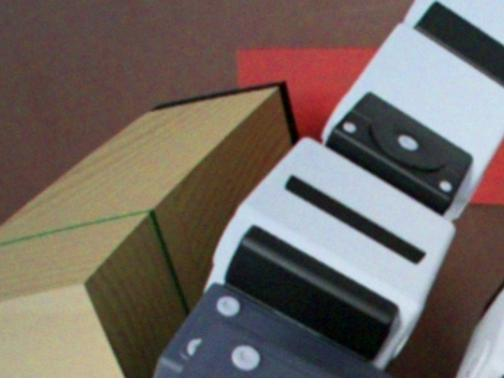

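Request:
move:
  arm4: {"target": [0.3020, -0.5190, 0.850, 0.1503, 0.8529, 0.4924, 0.0868], "speed": 0.06}
  cameras: ["arm4_cam_wrist"]

Request:
zoom_image:
  camera: "arm4_cam_wrist"
  region: [0, 0, 420, 220]

Scene clock: 1401.80 s.
Joint torques (N m): arm1=[1.61 -22.59 6.3 7.09 -0.17 0.9] | arm2=[0.5 0.91 8.39 1.98 0.03 0.02] | arm3=[-1.03 1.14 11.88 1.03 -0.09 -0.17] | arm4=[0.97 -5.01 5.89 1.46 0.31 0.02]
Motor temperatures (°C): arm1=[29 40 31 28 27 28] | arm2=[25 24 39 26 26 25] | arm3=[30 28 43 27 25 25] | arm4=[31 25 32 25 24 25]
Heat: arm1: hottest joint2_rad 40 °C; arm2: hottest joint3_rad 39 °C; arm3: hottest joint3_rad 43 °C; arm4: hottest joint3_rad 32 °C.
move: arm4 off_target
Joint velocities: within noise
arm1.joint_positions: joint1_rad=-0.450 joint2_rad=+1.961 joint3_rad=+0.544 joint4_rad=+1.447 joint5_rad=-0.560 joint6_rad=+0.024 hand_index_mcp=+0.915 hand_index_abd=+0.002 hand_index_pip=+0.576 hand_index_dip=+0.696 hand_middle_mcp=+0.918 hand_middle_abd=+0.001 hand_middle_pip=+0.576 hand_middle_dip=+0.694 hand_ring_mcp=+0.916 hand_ring_abd=+0.003 hand_ring_pip=+0.576 hand_ring_dip=+0.694 hand_thumb_cmc=+1.000 hand_thumb_axl=+0.676 hand_thumb_mcp=+0.948 hand_thumb_ipl=+0.498 hand_current_limit=+0.000 hand_speed=-0.600
arm1.joint_status: not commanded
arm1.hand_state: goal,goal,goal,goal,goal,goal,goal,goal,goal,goal,goal,goal,goal,goal,goal,goal
arm1.index_mcp_current_ma: 69
arm1.index_abd_current_ma: 8
arm1.index_pip_current_ma: 1
arm1.index_dip_current_ma: 1
arm1.middle_mcp_current_ma: 79
arm1.middle_abd_current_ma: 2
arm1.middle_pip_current_ma: 0
arm1.middle_dip_current_ma: -9
arm1.ring_mcp_current_ma: 70
arm1.ring_abd_current_ma: 9
arm1.ring_pip_current_ma: 0
arm1.ring_dip_current_ma: -8
arm1.thumb_cmc_current_ma: 0
arm1.thumb_axl_current_ma: -9
arm1.thumb_mcp_current_ma: -10
arm1.thumb_ipl_current_ma: -10
arm1.hand_goal_index_mcp: 0.900
arm1.hand_goal_index_abd: 0.000
arm1.hand_goal_index_pip: 0.576
arm1.hand_goal_index_dip: 0.696
arm1.hand_goal_middle_mcp: 0.900
arm1.hand_goal_middle_abd: 0.000
arm1.hand_goal_middle_pip: 0.576
arm1.hand_goal_middle_dip: 0.696
arm1.hand_goal_ring_mcp: 0.900
arm1.hand_goal_ring_abd: 0.000
arm1.hand_goal_ring_pip: 0.576
arm1.hand_goal_ring_dip: 0.696
arm1.hand_goal_thumb_cmc: 1.000
arm1.hand_goal_thumb_axl: 0.678
arm1.hand_goal_thumb_mcp: 0.950
arm1.hand_goal_thumb_ipl: 0.500
arm1.on_its_own: joint2_rad reads +1.961 and still pushes toward +1.800 since a time_out; joint4_rad reads +1.447 and still pushes toward +1.570 since a time_out; joint6_rad reads +0.024 and still pushes toward +0.114 since a time_out
arm1.hand: x=+0.1641 y=+0.1479 z=+0.9179 quat_wxyz=(-0.531, -0.518, +0.469, +0.480) (m; scene frame)
arm1.hand_target: x=+0.1782 y=+0.1406 z=+1.0382 quat_wxyz=(-0.585, -0.467, +0.363, +0.555) (m; scene frame)
arm1.hand_status: not commanded
arm2, arm3: as last shown
arm4.joint_positions: joint1_rad=-0.707 joint2_rad=+1.163 joint3_rad=+0.711 joint4_rad=-1.054 joint5_rad=+0.352 joint6_rad=+1.440 hand_index_mcp=+0.751 hand_index_abd=-0.088 hand_index_pip=+0.574 hand_index_dip=+0.694 hand_middle_mcp=+0.752 hand_middle_abd=+0.097 hand_middle_pip=+0.573 hand_middle_dip=+0.693 hand_ring_mcp=+0.855 hand_ring_abd=+0.000 hand_ring_pip=+0.106 hand_ring_dip=+0.303 hand_thumb_cmc=+1.000 hand_thumb_axl=+0.676 hand_thumb_mcp=+0.949 hand_thumb_ipl=+0.498 hand_current_limit=+0.400 hand_speed=-0.600
arm4.joint_status: not commanded
arm4.hand_state: goal,goal,goal,goal,goal,goal,goal,goal,goal,goal,goal,goal,goal,goal,goal,goal
arm4.index_mcp_current_ma: -12
arm4.index_abd_current_ma: 45
arm4.index_pip_current_ma: -8
arm4.index_dip_current_ma: -8
arm4.middle_mcp_current_ma: -9
arm4.middle_abd_current_ma: -9
arm4.middle_pip_current_ma: -11
arm4.middle_dip_current_ma: -10
arm4.ring_mcp_current_ma: 20
arm4.ring_abd_current_ma: 1
arm4.ring_pip_current_ma: 26
arm4.ring_dip_current_ma: 13
arm4.thumb_cmc_current_ma: -1
arm4.thumb_axl_current_ma: -8
arm4.thumb_mcp_current_ma: -5
arm4.thumb_ipl_current_ma: -8
arm4.hand_goal_index_mcp: 0.754
arm4.hand_goal_index_abd: -0.100
arm4.hand_goal_index_pip: 0.576
arm4.hand_goal_index_dip: 0.696
arm4.hand_goal_middle_mcp: 0.754
arm4.hand_goal_middle_abd: 0.100
arm4.hand_goal_middle_pip: 0.576
arm4.hand_goal_middle_dip: 0.696
arm4.hand_goal_ring_mcp: 0.850
arm4.hand_goal_ring_abd: 0.000
arm4.hand_goal_ring_pip: 0.100
arm4.hand_goal_ring_dip: 0.300
arm4.hand_goal_thumb_cmc: 1.000
arm4.hand_goal_thumb_axl: 0.678
arm4.hand_goal_thumb_mcp: 0.950
arm4.hand_goal_thumb_ipl: 0.500
arm4.hand: x=+0.3064 y=-0.5207 z=+0.8664 quat_wxyz=(+0.149, +0.856, +0.485, +0.096) (m; scene frame)
arm4.hand_target: x=+0.3016 y=-0.5197 z=+0.8507 quat_wxyz=(+0.150, +0.853, +0.492, +0.087) (m; scene frame)
arm4.hand_status: off_target (0.017 m and 1.4 deg from the pose sent, 0.043 m and 1.3 deg at the start)
pictures: arm4_cam_wrist
camera_calibration:
arm4_cam_wrist: T_world_to_cam=[[0.103493, -0.983083, 0.151117, -0.63488], [-0.81308, 0.00388901, 0.582139, -0.315918], [-0.572879, -0.183118, -0.798923, 0.89003], [0, 0, 0, 1]] pos_world=[0.318718, -0.459931, 0.990915]

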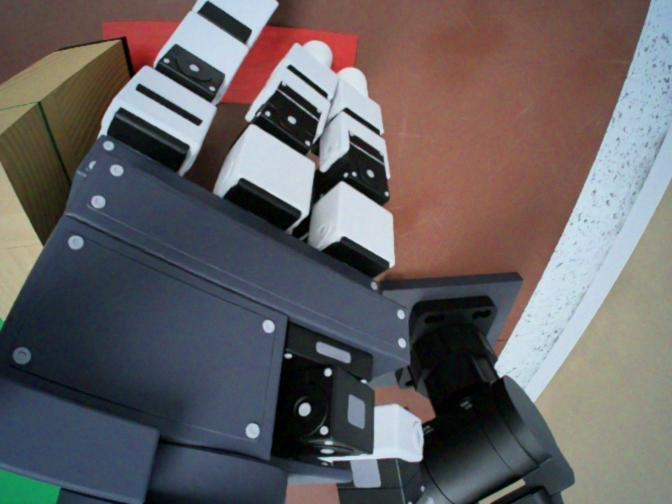

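Scaled by 1.200 from the camera's 672x504 image, which has a finer 960x720 frame.

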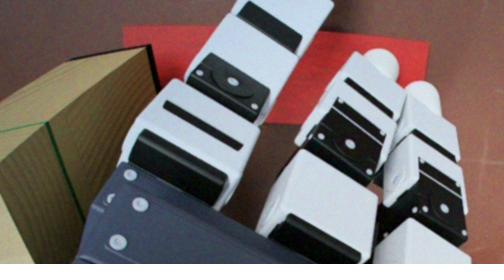

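Request:
move:
  arm4: {"target": [0.3205, -0.4998, 0.852, 0.1439, 0.8164, 0.5507, 0.0971], "speed": 0.02}
  cameras: ["arm4_cam_wrist"]

Scene clock: 1428.87 s.
Joint torques (N m): arm1=[1.61 -22.53 6.3 7.09 -0.14 0.9] | arm2=[0.5 0.91 8.38 2 0.03 0.03] | arm3=[-1.03 1.03 11.97 0.99 -0.09 -0.16] | arm4=[0.09 -4.72 7.1 2.1 -0.46 -0.26]
Motor temperatures (°C): arm1=[29 40 31 28 27 28] | arm2=[25 24 39 26 26 25] | arm3=[30 28 43 27 25 25] | arm4=[31 25 31 25 24 25]
Heat: arm1: hottest joint2_rad 40 °C; arm2: hottest joint3_rad 39 °C; arm3: hottest joint3_rad 43 °C; arm4: hottest joint1_rad 31 °C.
move: arm4 off_target
Joint velocities: within noise
arm1, arm2, arm3: as last shown
arm1.joint_positions: joint1_rad=-0.450 joint2_rad=+1.961 joint3_rad=+0.544 joint4_rad=+1.447 joint5_rad=-0.561 joint6_rad=+0.024 hand_index_mcp=+0.915 hand_index_abd=+0.002 hand_index_pip=+0.576 hand_index_dip=+0.696 hand_middle_mcp=+0.918 hand_middle_abd=+0.001 hand_middle_pip=+0.576 hand_middle_dip=+0.694 hand_ring_mcp=+0.916 hand_ring_abd=+0.003 hand_ring_pip=+0.576 hand_ring_dip=+0.694 hand_thumb_cmc=+1.000 hand_thumb_axl=+0.676 hand_thumb_mcp=+0.948 hand_thumb_ipl=+0.498 hand_current_limit=+0.000 hand_speed=-0.600
arm1.on_its_own: joint2_rad reads +1.961 and still pushes toward +1.800 since a time_out; joint4_rad reads +1.447 and still pushes toward +1.570 since a time_out; joint6_rad reads +0.024 and still pushes toward +0.114 since a time_out
arm1.hand: x=+0.1641 y=+0.1478 z=+0.9179 quat_wxyz=(-0.531, -0.518, +0.468, +0.480) (m; scene frame)
arm4.joint_positions: joint1_rad=-0.708 joint2_rad=+1.163 joint3_rad=+0.706 joint4_rad=-1.016 joint5_rad=+0.360 joint6_rad=+1.304 hand_index_mcp=+0.753 hand_index_abd=-0.075 hand_index_pip=+0.575 hand_index_dip=+0.697 hand_middle_mcp=+0.754 hand_middle_abd=+0.102 hand_middle_pip=+0.575 hand_middle_dip=+0.694 hand_ring_mcp=+0.855 hand_ring_abd=+0.000 hand_ring_pip=+0.106 hand_ring_dip=+0.303 hand_thumb_cmc=+1.000 hand_thumb_axl=+0.676 hand_thumb_mcp=+0.949 hand_thumb_ipl=+0.498 hand_current_limit=+0.400 hand_speed=-0.600
arm4.joint_status: not commanded
arm4.hand_state: goal,blocked,goal,goal,goal,goal,goal,goal,goal,goal,goal,goal,goal,goal,goal,goal
arm4.index_mcp_current_ma: -4
arm4.index_abd_current_ma: 96
arm4.index_pip_current_ma: -2
arm4.index_dip_current_ma: 3
arm4.middle_mcp_current_ma: 0
arm4.middle_abd_current_ma: 5
arm4.middle_pip_current_ma: -5
arm4.middle_dip_current_ma: -6
arm4.ring_mcp_current_ma: 20
arm4.ring_abd_current_ma: 1
arm4.ring_pip_current_ma: 26
arm4.ring_dip_current_ma: 13
arm4.thumb_cmc_current_ma: -1
arm4.thumb_axl_current_ma: -8
arm4.thumb_mcp_current_ma: -5
arm4.thumb_ipl_current_ma: -8
arm4.hand_goal_index_mcp: 0.754
arm4.hand_goal_index_abd: -0.100
arm4.hand_goal_index_pip: 0.576
arm4.hand_goal_index_dip: 0.696
arm4.hand_goal_middle_mcp: 0.754
arm4.hand_goal_middle_abd: 0.100
arm4.hand_goal_middle_pip: 0.576
arm4.hand_goal_middle_dip: 0.696
arm4.hand_goal_ring_mcp: 0.850
arm4.hand_goal_ring_abd: 0.000
arm4.hand_goal_ring_pip: 0.100
arm4.hand_goal_ring_dip: 0.300
arm4.hand_goal_thumb_cmc: 1.000
arm4.hand_goal_thumb_axl: 0.678
arm4.hand_goal_thumb_mcp: 0.950
arm4.hand_goal_thumb_ipl: 0.500
arm4.hand: x=+0.3190 y=-0.5083 z=+0.8673 quat_wxyz=(+0.154, +0.822, +0.539, +0.102) (m; scene frame)
arm4.hand_target: x=+0.3196 y=-0.5004 z=+0.8527 quat_wxyz=(+0.144, +0.816, +0.551, +0.097) (m; scene frame)
arm4.hand_status: off_target (0.018 m and 2.0 deg from the pose sent, 0.029 m and 8.8 deg at the start)
pictures: arm4_cam_wrist
camera_calibration:
arm4_cam_wrist: T_world_to_cam=[[0.224394, -0.958688, 0.174828, -0.670752], [-0.811602, -0.0845503, 0.578061, -0.348169], [-0.539398, -0.271604, -0.797045, 0.842884], [0, 0, 0, 1]] pos_world=[0.322588, -0.443549, 0.990345]

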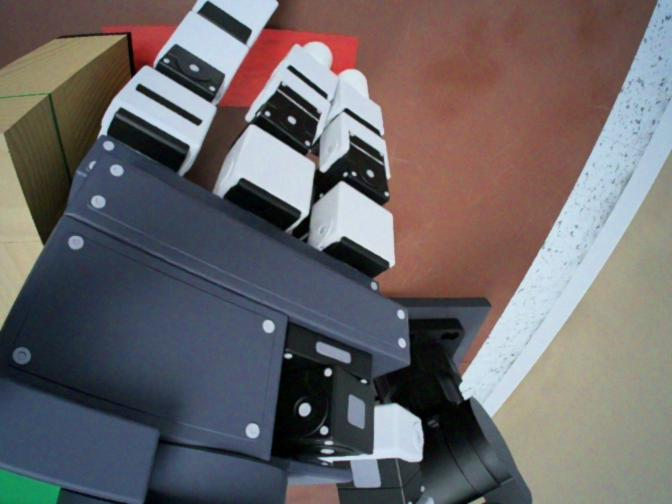

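Request:
zoom_image:
  camera: "arm4_cam_wrist"
  region: [0, 0, 240, 180]

Request:
zoom_image:
  camera: "arm4_cam_wrist"
  region: [180, 0, 440, 180]

Scaled by 2.100 from the camera's 672x504 image, which has a finer 960x720 frame.

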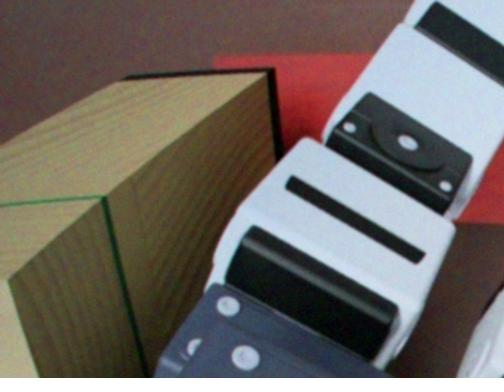

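Scaled by 1.938 from the camera's 672x504 image, which has a finer 960x720 frame.

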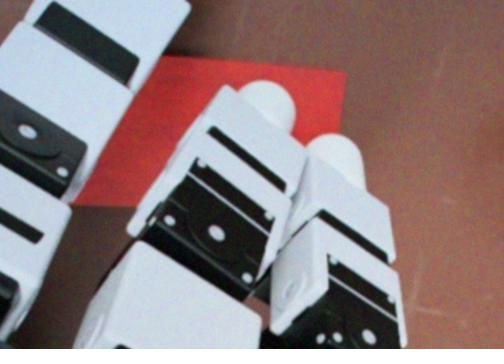

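Request:
move:
  arm4: {"target": [0.3245, -0.488, 0.852, 0.1439, 0.8164, 0.5507, 0.0971], "speed": 0.02}
  cameras: ["arm4_cam_wrist"]

Request:
zoom_image:
  camera: "arm4_cam_wrist"
  region: [0, 0, 240, 180]

Request:
zoom_image:
  camera: "arm4_cam_wrist"
  region: [180, 0, 440, 180]

Scene clock: 1455.37 s.
Joint torques (N m): arm1=[1.61 -22.59 6.3 7.09 -0.15 0.9] | arm2=[0.44 0.91 8.38 1.96 0.02 0.04] | arm3=[-0.91 1.08 11.92 1.03 -0.1 -0.15] | arm4=[1.32 -2.32 9.28 2.13 -0.49 -0.08]
Motor temperatures (°C): arm1=[29 41 31 28 26 28] | arm2=[25 24 39 26 26 25] | arm3=[30 28 43 27 25 25] | arm4=[31 24 31 25 24 25]
Heat: arm1: hottest joint2_rad 41 °C; arm2: hottest joint3_rad 39 °C; arm3: hottest joint3_rad 43 °C; arm4: hottest joint1_rad 31 °C.
move: arm4 off_target
Joint velocities: within noise
arm1, arm2, arm3: as last shown
arm1.on_its_own: joint2_rad reads +1.961 and still pushes toward +1.800 since a time_out; joint4_rad reads +1.447 and still pushes toward +1.570 since a time_out; joint6_rad reads +0.024 and still pushes toward +0.114 since a time_out
arm4.joint_positions: joint1_rad=-0.708 joint2_rad=+1.168 joint3_rad=+0.706 joint4_rad=-1.015 joint5_rad=+0.362 joint6_rad=+1.303 hand_index_mcp=+0.755 hand_index_abd=-0.075 hand_index_pip=+0.576 hand_index_dip=+0.697 hand_middle_mcp=+0.755 hand_middle_abd=+0.103 hand_middle_pip=+0.576 hand_middle_dip=+0.696 hand_ring_mcp=+0.855 hand_ring_abd=+0.000 hand_ring_pip=+0.106 hand_ring_dip=+0.303 hand_thumb_cmc=+1.000 hand_thumb_axl=+0.676 hand_thumb_mcp=+0.949 hand_thumb_ipl=+0.498 hand_current_limit=+0.400 hand_speed=-0.600
arm4.joint_status: not commanded
arm4.hand_state: goal,blocked,goal,goal,goal,goal,goal,goal,goal,goal,goal,goal,goal,goal,goal,goal
arm4.index_mcp_current_ma: 2
arm4.index_abd_current_ma: 97
arm4.index_pip_current_ma: -1
arm4.index_dip_current_ma: 3
arm4.middle_mcp_current_ma: 2
arm4.middle_abd_current_ma: 10
arm4.middle_pip_current_ma: 1
arm4.middle_dip_current_ma: 0
arm4.ring_mcp_current_ma: 20
arm4.ring_abd_current_ma: 1
arm4.ring_pip_current_ma: 26
arm4.ring_dip_current_ma: 13
arm4.thumb_cmc_current_ma: -1
arm4.thumb_axl_current_ma: -8
arm4.thumb_mcp_current_ma: -5
arm4.thumb_ipl_current_ma: -8
arm4.hand_goal_index_mcp: 0.754
arm4.hand_goal_index_abd: -0.100
arm4.hand_goal_index_pip: 0.576
arm4.hand_goal_index_dip: 0.696
arm4.hand_goal_middle_mcp: 0.754
arm4.hand_goal_middle_abd: 0.100
arm4.hand_goal_middle_pip: 0.576
arm4.hand_goal_middle_dip: 0.696
arm4.hand_goal_ring_mcp: 0.850
arm4.hand_goal_ring_abd: 0.000
arm4.hand_goal_ring_pip: 0.100
arm4.hand_goal_ring_dip: 0.300
arm4.hand_goal_thumb_cmc: 1.000
arm4.hand_goal_thumb_axl: 0.678
arm4.hand_goal_thumb_mcp: 0.950
arm4.hand_goal_thumb_ipl: 0.500
arm4.hand: x=+0.3192 y=-0.5084 z=+0.8661 quat_wxyz=(+0.156, +0.822, +0.539, +0.100) (m; scene frame)
arm4.hand_target: x=+0.3228 y=-0.4891 z=+0.8529 quat_wxyz=(+0.144, +0.816, +0.551, +0.097) (m; scene frame)
arm4.hand_status: off_target (0.025 m and 2.0 deg from the pose sent, 0.026 m and 2.0 deg at the start)
pictures: arm4_cam_wrist
camera_calibration:
arm4_cam_wrist: T_world_to_cam=[[0.224903, -0.957708, 0.179483, -0.674363], [-0.810643, -0.0817045, 0.579813, -0.347631], [-0.540626, -0.275898, -0.794735, 0.838336], [0, 0, 0, 1]] pos_world=[0.323088, -0.442951, 0.988852]

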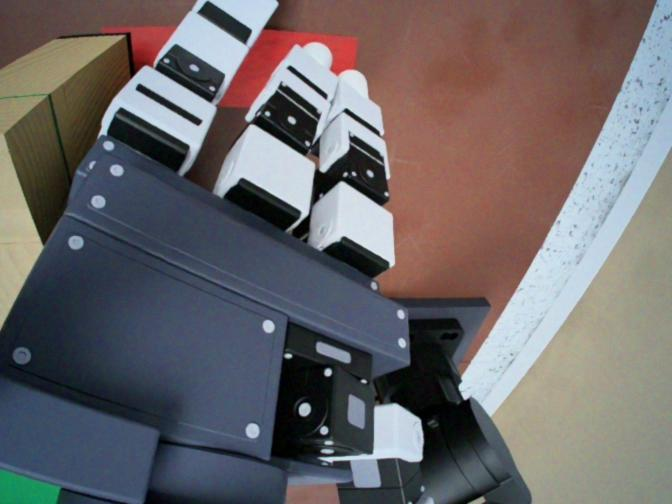

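Scaled by 2.100 from the camera's 672x504 image, which has a finer 960x720 frame.

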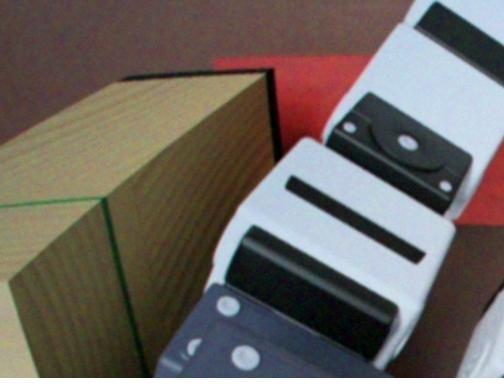

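Scaled by 1.938 from the camera's 672x504 image, which has a finer 960x720 frame.

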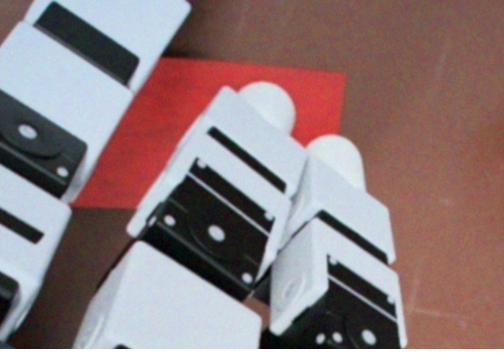

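Request:
move:
  arm4: {"target": [0.3265, -0.480, 0.855, 0.1439, 0.8164, 0.5507, 0.0971], "speed": 0.02}
  cameras: ["arm4_cam_wrist"]

Request:
zoom_image:
  camera: "arm4_cam_wrist"
  region: [0, 0, 240, 180]

Scene clock: 1460.07 s.
Joint torques (N m): arm1=[1.9 -22.59 6.3 7.09 -0.2 0.9] | arm2=[0.32 1.03 8.38 1.99 0.03 0.04] | arm3=[-0.91 1.08 11.9 1.07 -0.09 -0.18] | arm4=[2.2 -2.2 10.29 1.88 -0.51 -0.01]
Motor temperatures (°C): arm1=[29 41 31 28 26 28] | arm2=[25 24 39 26 26 25] | arm3=[30 28 43 27 25 25] | arm4=[31 24 31 25 24 25]
Heat: arm1: hottest joint2_rad 41 °C; arm2: hottest joint3_rad 39 °C; arm3: hottest joint3_rad 43 °C; arm4: hottest joint1_rad 31 °C.
move: arm4 off_target
Joint velocities: within noise
arm1, arm2, arm3: as last shown
arm1.joint_positions: joint1_rad=-0.453 joint2_rad=+1.961 joint3_rad=+0.544 joint4_rad=+1.447 joint5_rad=-0.559 joint6_rad=+0.024 hand_index_mcp=+0.915 hand_index_abd=+0.002 hand_index_pip=+0.576 hand_index_dip=+0.696 hand_middle_mcp=+0.918 hand_middle_abd=+0.001 hand_middle_pip=+0.576 hand_middle_dip=+0.694 hand_ring_mcp=+0.916 hand_ring_abd=+0.003 hand_ring_pip=+0.576 hand_ring_dip=+0.694 hand_thumb_cmc=+1.000 hand_thumb_axl=+0.676 hand_thumb_mcp=+0.948 hand_thumb_ipl=+0.498 hand_current_limit=+0.000 hand_speed=-0.600
arm1.on_its_own: joint2_rad reads +1.961 and still pushes toward +1.800 since a time_out; joint4_rad reads +1.447 and still pushes toward +1.570 since a time_out; joint6_rad reads +0.024 and still pushes toward +0.114 since a time_out
arm1.hand: x=+0.1646 y=+0.1496 z=+0.9179 quat_wxyz=(-0.530, -0.517, +0.470, +0.481) (m; scene frame)
arm4.joint_positions: joint1_rad=-0.708 joint2_rad=+1.182 joint3_rad=+0.716 joint4_rad=-1.020 joint5_rad=+0.364 joint6_rad=+1.308 hand_index_mcp=+0.757 hand_index_abd=-0.063 hand_index_pip=+0.577 hand_index_dip=+0.697 hand_middle_mcp=+0.756 hand_middle_abd=+0.115 hand_middle_pip=+0.578 hand_middle_dip=+0.697 hand_ring_mcp=+0.855 hand_ring_abd=+0.000 hand_ring_pip=+0.106 hand_ring_dip=+0.303 hand_thumb_cmc=+1.000 hand_thumb_axl=+0.676 hand_thumb_mcp=+0.949 hand_thumb_ipl=+0.498 hand_current_limit=+0.400 hand_speed=-0.600
arm4.joint_status: not commanded
arm4.hand_state: goal,blocked,goal,goal,goal,goal,goal,goal,goal,goal,goal,goal,goal,goal,goal,goal
arm4.index_mcp_current_ma: 12
arm4.index_abd_current_ma: 146
arm4.index_pip_current_ma: 4
arm4.index_dip_current_ma: 3
arm4.middle_mcp_current_ma: 10
arm4.middle_abd_current_ma: 56
arm4.middle_pip_current_ma: 7
arm4.middle_dip_current_ma: 4
arm4.ring_mcp_current_ma: 20
arm4.ring_abd_current_ma: 1
arm4.ring_pip_current_ma: 26
arm4.ring_dip_current_ma: 13
arm4.thumb_cmc_current_ma: -1
arm4.thumb_axl_current_ma: -8
arm4.thumb_mcp_current_ma: -5
arm4.thumb_ipl_current_ma: -8
arm4.hand_goal_index_mcp: 0.754
arm4.hand_goal_index_abd: -0.100
arm4.hand_goal_index_pip: 0.576
arm4.hand_goal_index_dip: 0.696
arm4.hand_goal_middle_mcp: 0.754
arm4.hand_goal_middle_abd: 0.100
arm4.hand_goal_middle_pip: 0.576
arm4.hand_goal_middle_dip: 0.696
arm4.hand_goal_ring_mcp: 0.850
arm4.hand_goal_ring_abd: 0.000
arm4.hand_goal_ring_pip: 0.100
arm4.hand_goal_ring_dip: 0.300
arm4.hand_goal_thumb_cmc: 1.000
arm4.hand_goal_thumb_axl: 0.678
arm4.hand_goal_thumb_mcp: 0.950
arm4.hand_goal_thumb_ipl: 0.500
arm4.hand: x=+0.3210 y=-0.5064 z=+0.8662 quat_wxyz=(+0.157, +0.823, +0.538, +0.097) (m; scene frame)
arm4.hand_target: x=+0.3247 y=-0.4812 z=+0.8559 quat_wxyz=(+0.144, +0.816, +0.551, +0.097) (m; scene frame)
arm4.hand_status: off_target (0.029 m and 2.2 deg from the pose sent, 0.031 m and 2.0 deg at the start)
pictures: arm4_cam_wrist
camera_calibration:
arm4_cam_wrist: T_world_to_cam=[[0.221177, -0.957667, 0.18427, -0.675861], [-0.809248, -0.0747809, 0.582688, -0.345557], [-0.544241, -0.277998, -0.791529, 0.837198], [0, 0, 0, 1]] pos_world=[0.325481, -0.440352, 0.98856]

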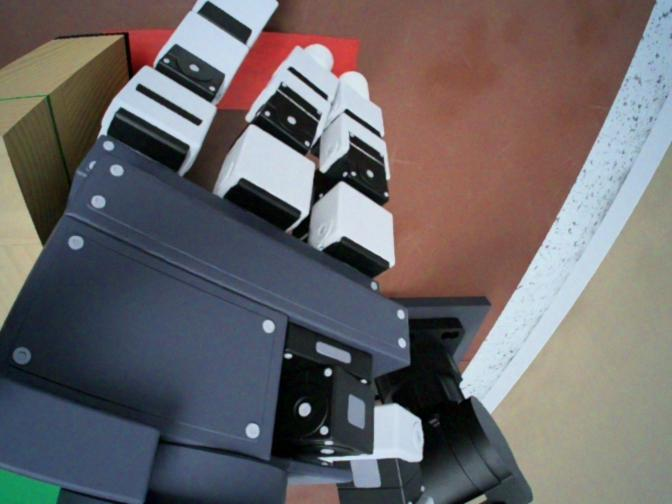

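Scaled by 2.100 from the camera's 672x504 image, which has a finer 960x720 frame.

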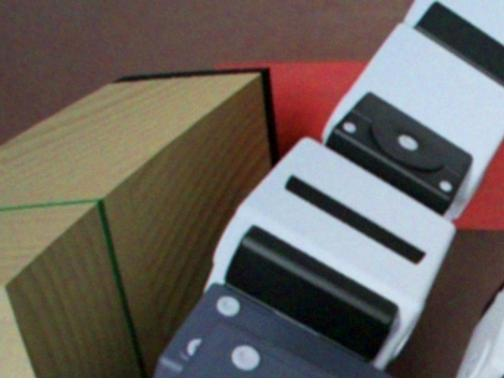

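Request:
move:
  arm4: {"target": [0.3265, -0.474, 0.861, 0.1439, 0.8164, 0.5507, 0.0971], "speed": 0.02}
  cameras: ["arm4_cam_wrist"]

Request:
zoom_image:
  camera: "arm4_cam_wrist"
  region: [0, 0, 240, 180]

Scene clock: 1465.27 s.
Joint torques (N m): arm1=[2.2 -22.59 6.31 7.09 -0.29 0.9] | arm2=[0.56 0.97 8.4 2 0.02 0.04] | arm3=[-0.85 1.32 11.82 1.07 -0.09 -0.15] | arm4=[2.9 -3.14 11.14 1.35 -0.53 -0.02]
Motor temperatures (°C): arm1=[29 41 31 28 26 28] | arm2=[25 24 39 26 26 25] | arm3=[30 28 43 27 25 25] | arm4=[31 24 31 25 24 25]
Heat: arm1: hottest joint2_rad 41 °C; arm2: hottest joint3_rad 39 °C; arm3: hottest joint3_rad 43 °C; arm4: hottest joint1_rad 31 °C.
move: arm4 off_target
Joint velocities: within noise
arm1, arm2, arm3: as last shown
arm1.joint_positions: joint1_rad=-0.456 joint2_rad=+1.961 joint3_rad=+0.544 joint4_rad=+1.447 joint5_rad=-0.557 joint6_rad=+0.024 hand_index_mcp=+0.915 hand_index_abd=+0.002 hand_index_pip=+0.576 hand_index_dip=+0.696 hand_middle_mcp=+0.918 hand_middle_abd=+0.001 hand_middle_pip=+0.576 hand_middle_dip=+0.694 hand_ring_mcp=+0.916 hand_ring_abd=+0.003 hand_ring_pip=+0.576 hand_ring_dip=+0.694 hand_thumb_cmc=+1.000 hand_thumb_axl=+0.676 hand_thumb_mcp=+0.948 hand_thumb_ipl=+0.498 hand_current_limit=+0.000 hand_speed=-0.600
arm1.on_its_own: joint2_rad reads +1.961 and still pushes toward +1.800 since a time_out; joint4_rad reads +1.447 and still pushes toward +1.570 since a time_out; joint6_rad reads +0.024 and still pushes toward +0.114 since a time_out
arm1.hand: x=+0.1652 y=+0.1515 z=+0.9179 quat_wxyz=(-0.529, -0.516, +0.471, +0.482) (m; scene frame)
arm4.joint_positions: joint1_rad=-0.706 joint2_rad=+1.196 joint3_rad=+0.728 joint4_rad=-1.030 joint5_rad=+0.365 joint6_rad=+1.320 hand_index_mcp=+0.755 hand_index_abd=-0.066 hand_index_pip=+0.576 hand_index_dip=+0.697 hand_middle_mcp=+0.756 hand_middle_abd=+0.120 hand_middle_pip=+0.578 hand_middle_dip=+0.697 hand_ring_mcp=+0.855 hand_ring_abd=+0.000 hand_ring_pip=+0.106 hand_ring_dip=+0.303 hand_thumb_cmc=+1.000 hand_thumb_axl=+0.676 hand_thumb_mcp=+0.949 hand_thumb_ipl=+0.498 hand_current_limit=+0.400 hand_speed=-0.600
arm4.joint_status: not commanded
arm4.hand_state: goal,blocked,goal,goal,goal,goal,goal,goal,goal,goal,goal,goal,goal,goal,goal,goal
arm4.index_mcp_current_ma: 4
arm4.index_abd_current_ma: 132
arm4.index_pip_current_ma: 2
arm4.index_dip_current_ma: 3
arm4.middle_mcp_current_ma: 10
arm4.middle_abd_current_ma: 76
arm4.middle_pip_current_ma: 7
arm4.middle_dip_current_ma: 4
arm4.ring_mcp_current_ma: 20
arm4.ring_abd_current_ma: 1
arm4.ring_pip_current_ma: 26
arm4.ring_dip_current_ma: 13
arm4.thumb_cmc_current_ma: -1
arm4.thumb_axl_current_ma: -8
arm4.thumb_mcp_current_ma: -5
arm4.thumb_ipl_current_ma: -8
arm4.hand_goal_index_mcp: 0.754
arm4.hand_goal_index_abd: -0.100
arm4.hand_goal_index_pip: 0.576
arm4.hand_goal_index_dip: 0.696
arm4.hand_goal_middle_mcp: 0.754
arm4.hand_goal_middle_abd: 0.100
arm4.hand_goal_middle_pip: 0.576
arm4.hand_goal_middle_dip: 0.696
arm4.hand_goal_ring_mcp: 0.850
arm4.hand_goal_ring_abd: 0.000
arm4.hand_goal_ring_pip: 0.100
arm4.hand_goal_ring_dip: 0.300
arm4.hand_goal_thumb_cmc: 1.000
arm4.hand_goal_thumb_axl: 0.678
arm4.hand_goal_thumb_mcp: 0.950
arm4.hand_goal_thumb_ipl: 0.500
arm4.hand: x=+0.3215 y=-0.5047 z=+0.8665 quat_wxyz=(+0.159, +0.825, +0.535, +0.093) (m; scene frame)
arm4.hand_target: x=+0.3247 y=-0.4751 z=+0.8618 quat_wxyz=(+0.144, +0.816, +0.551, +0.097) (m; scene frame)
arm4.hand_status: off_target (0.032 m and 2.7 deg from the pose sent, 0.033 m and 2.2 deg at the start)
pictures: arm4_cam_wrist
camera_calibration:
arm4_cam_wrist: T_world_to_cam=[[0.213495, -0.958406, 0.189413, -0.676774], [-0.807472, -0.0639755, 0.586427, -0.343526], [-0.549918, -0.278145, -0.787544, 0.836431], [0, 0, 0, 1]] pos_world=[0.327068, -0.437953, 0.988369]

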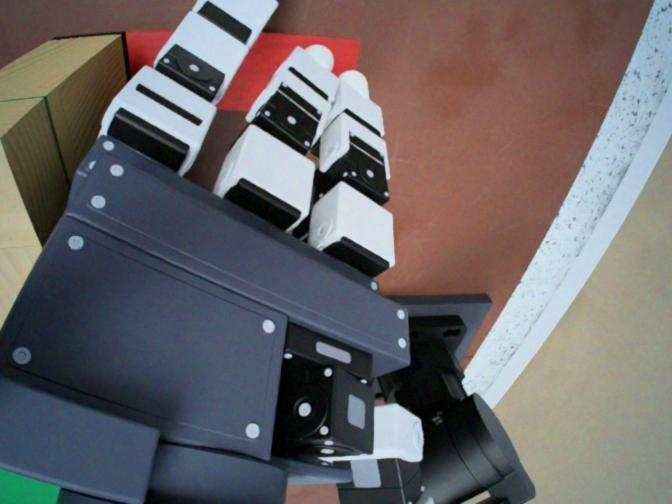

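Scaled by 2.100 from the camera's 672x504 image, which has a finer 960x720 frame.

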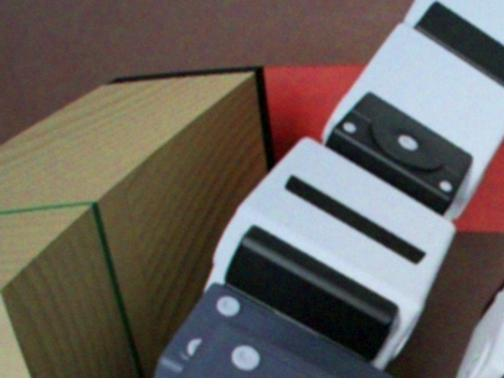

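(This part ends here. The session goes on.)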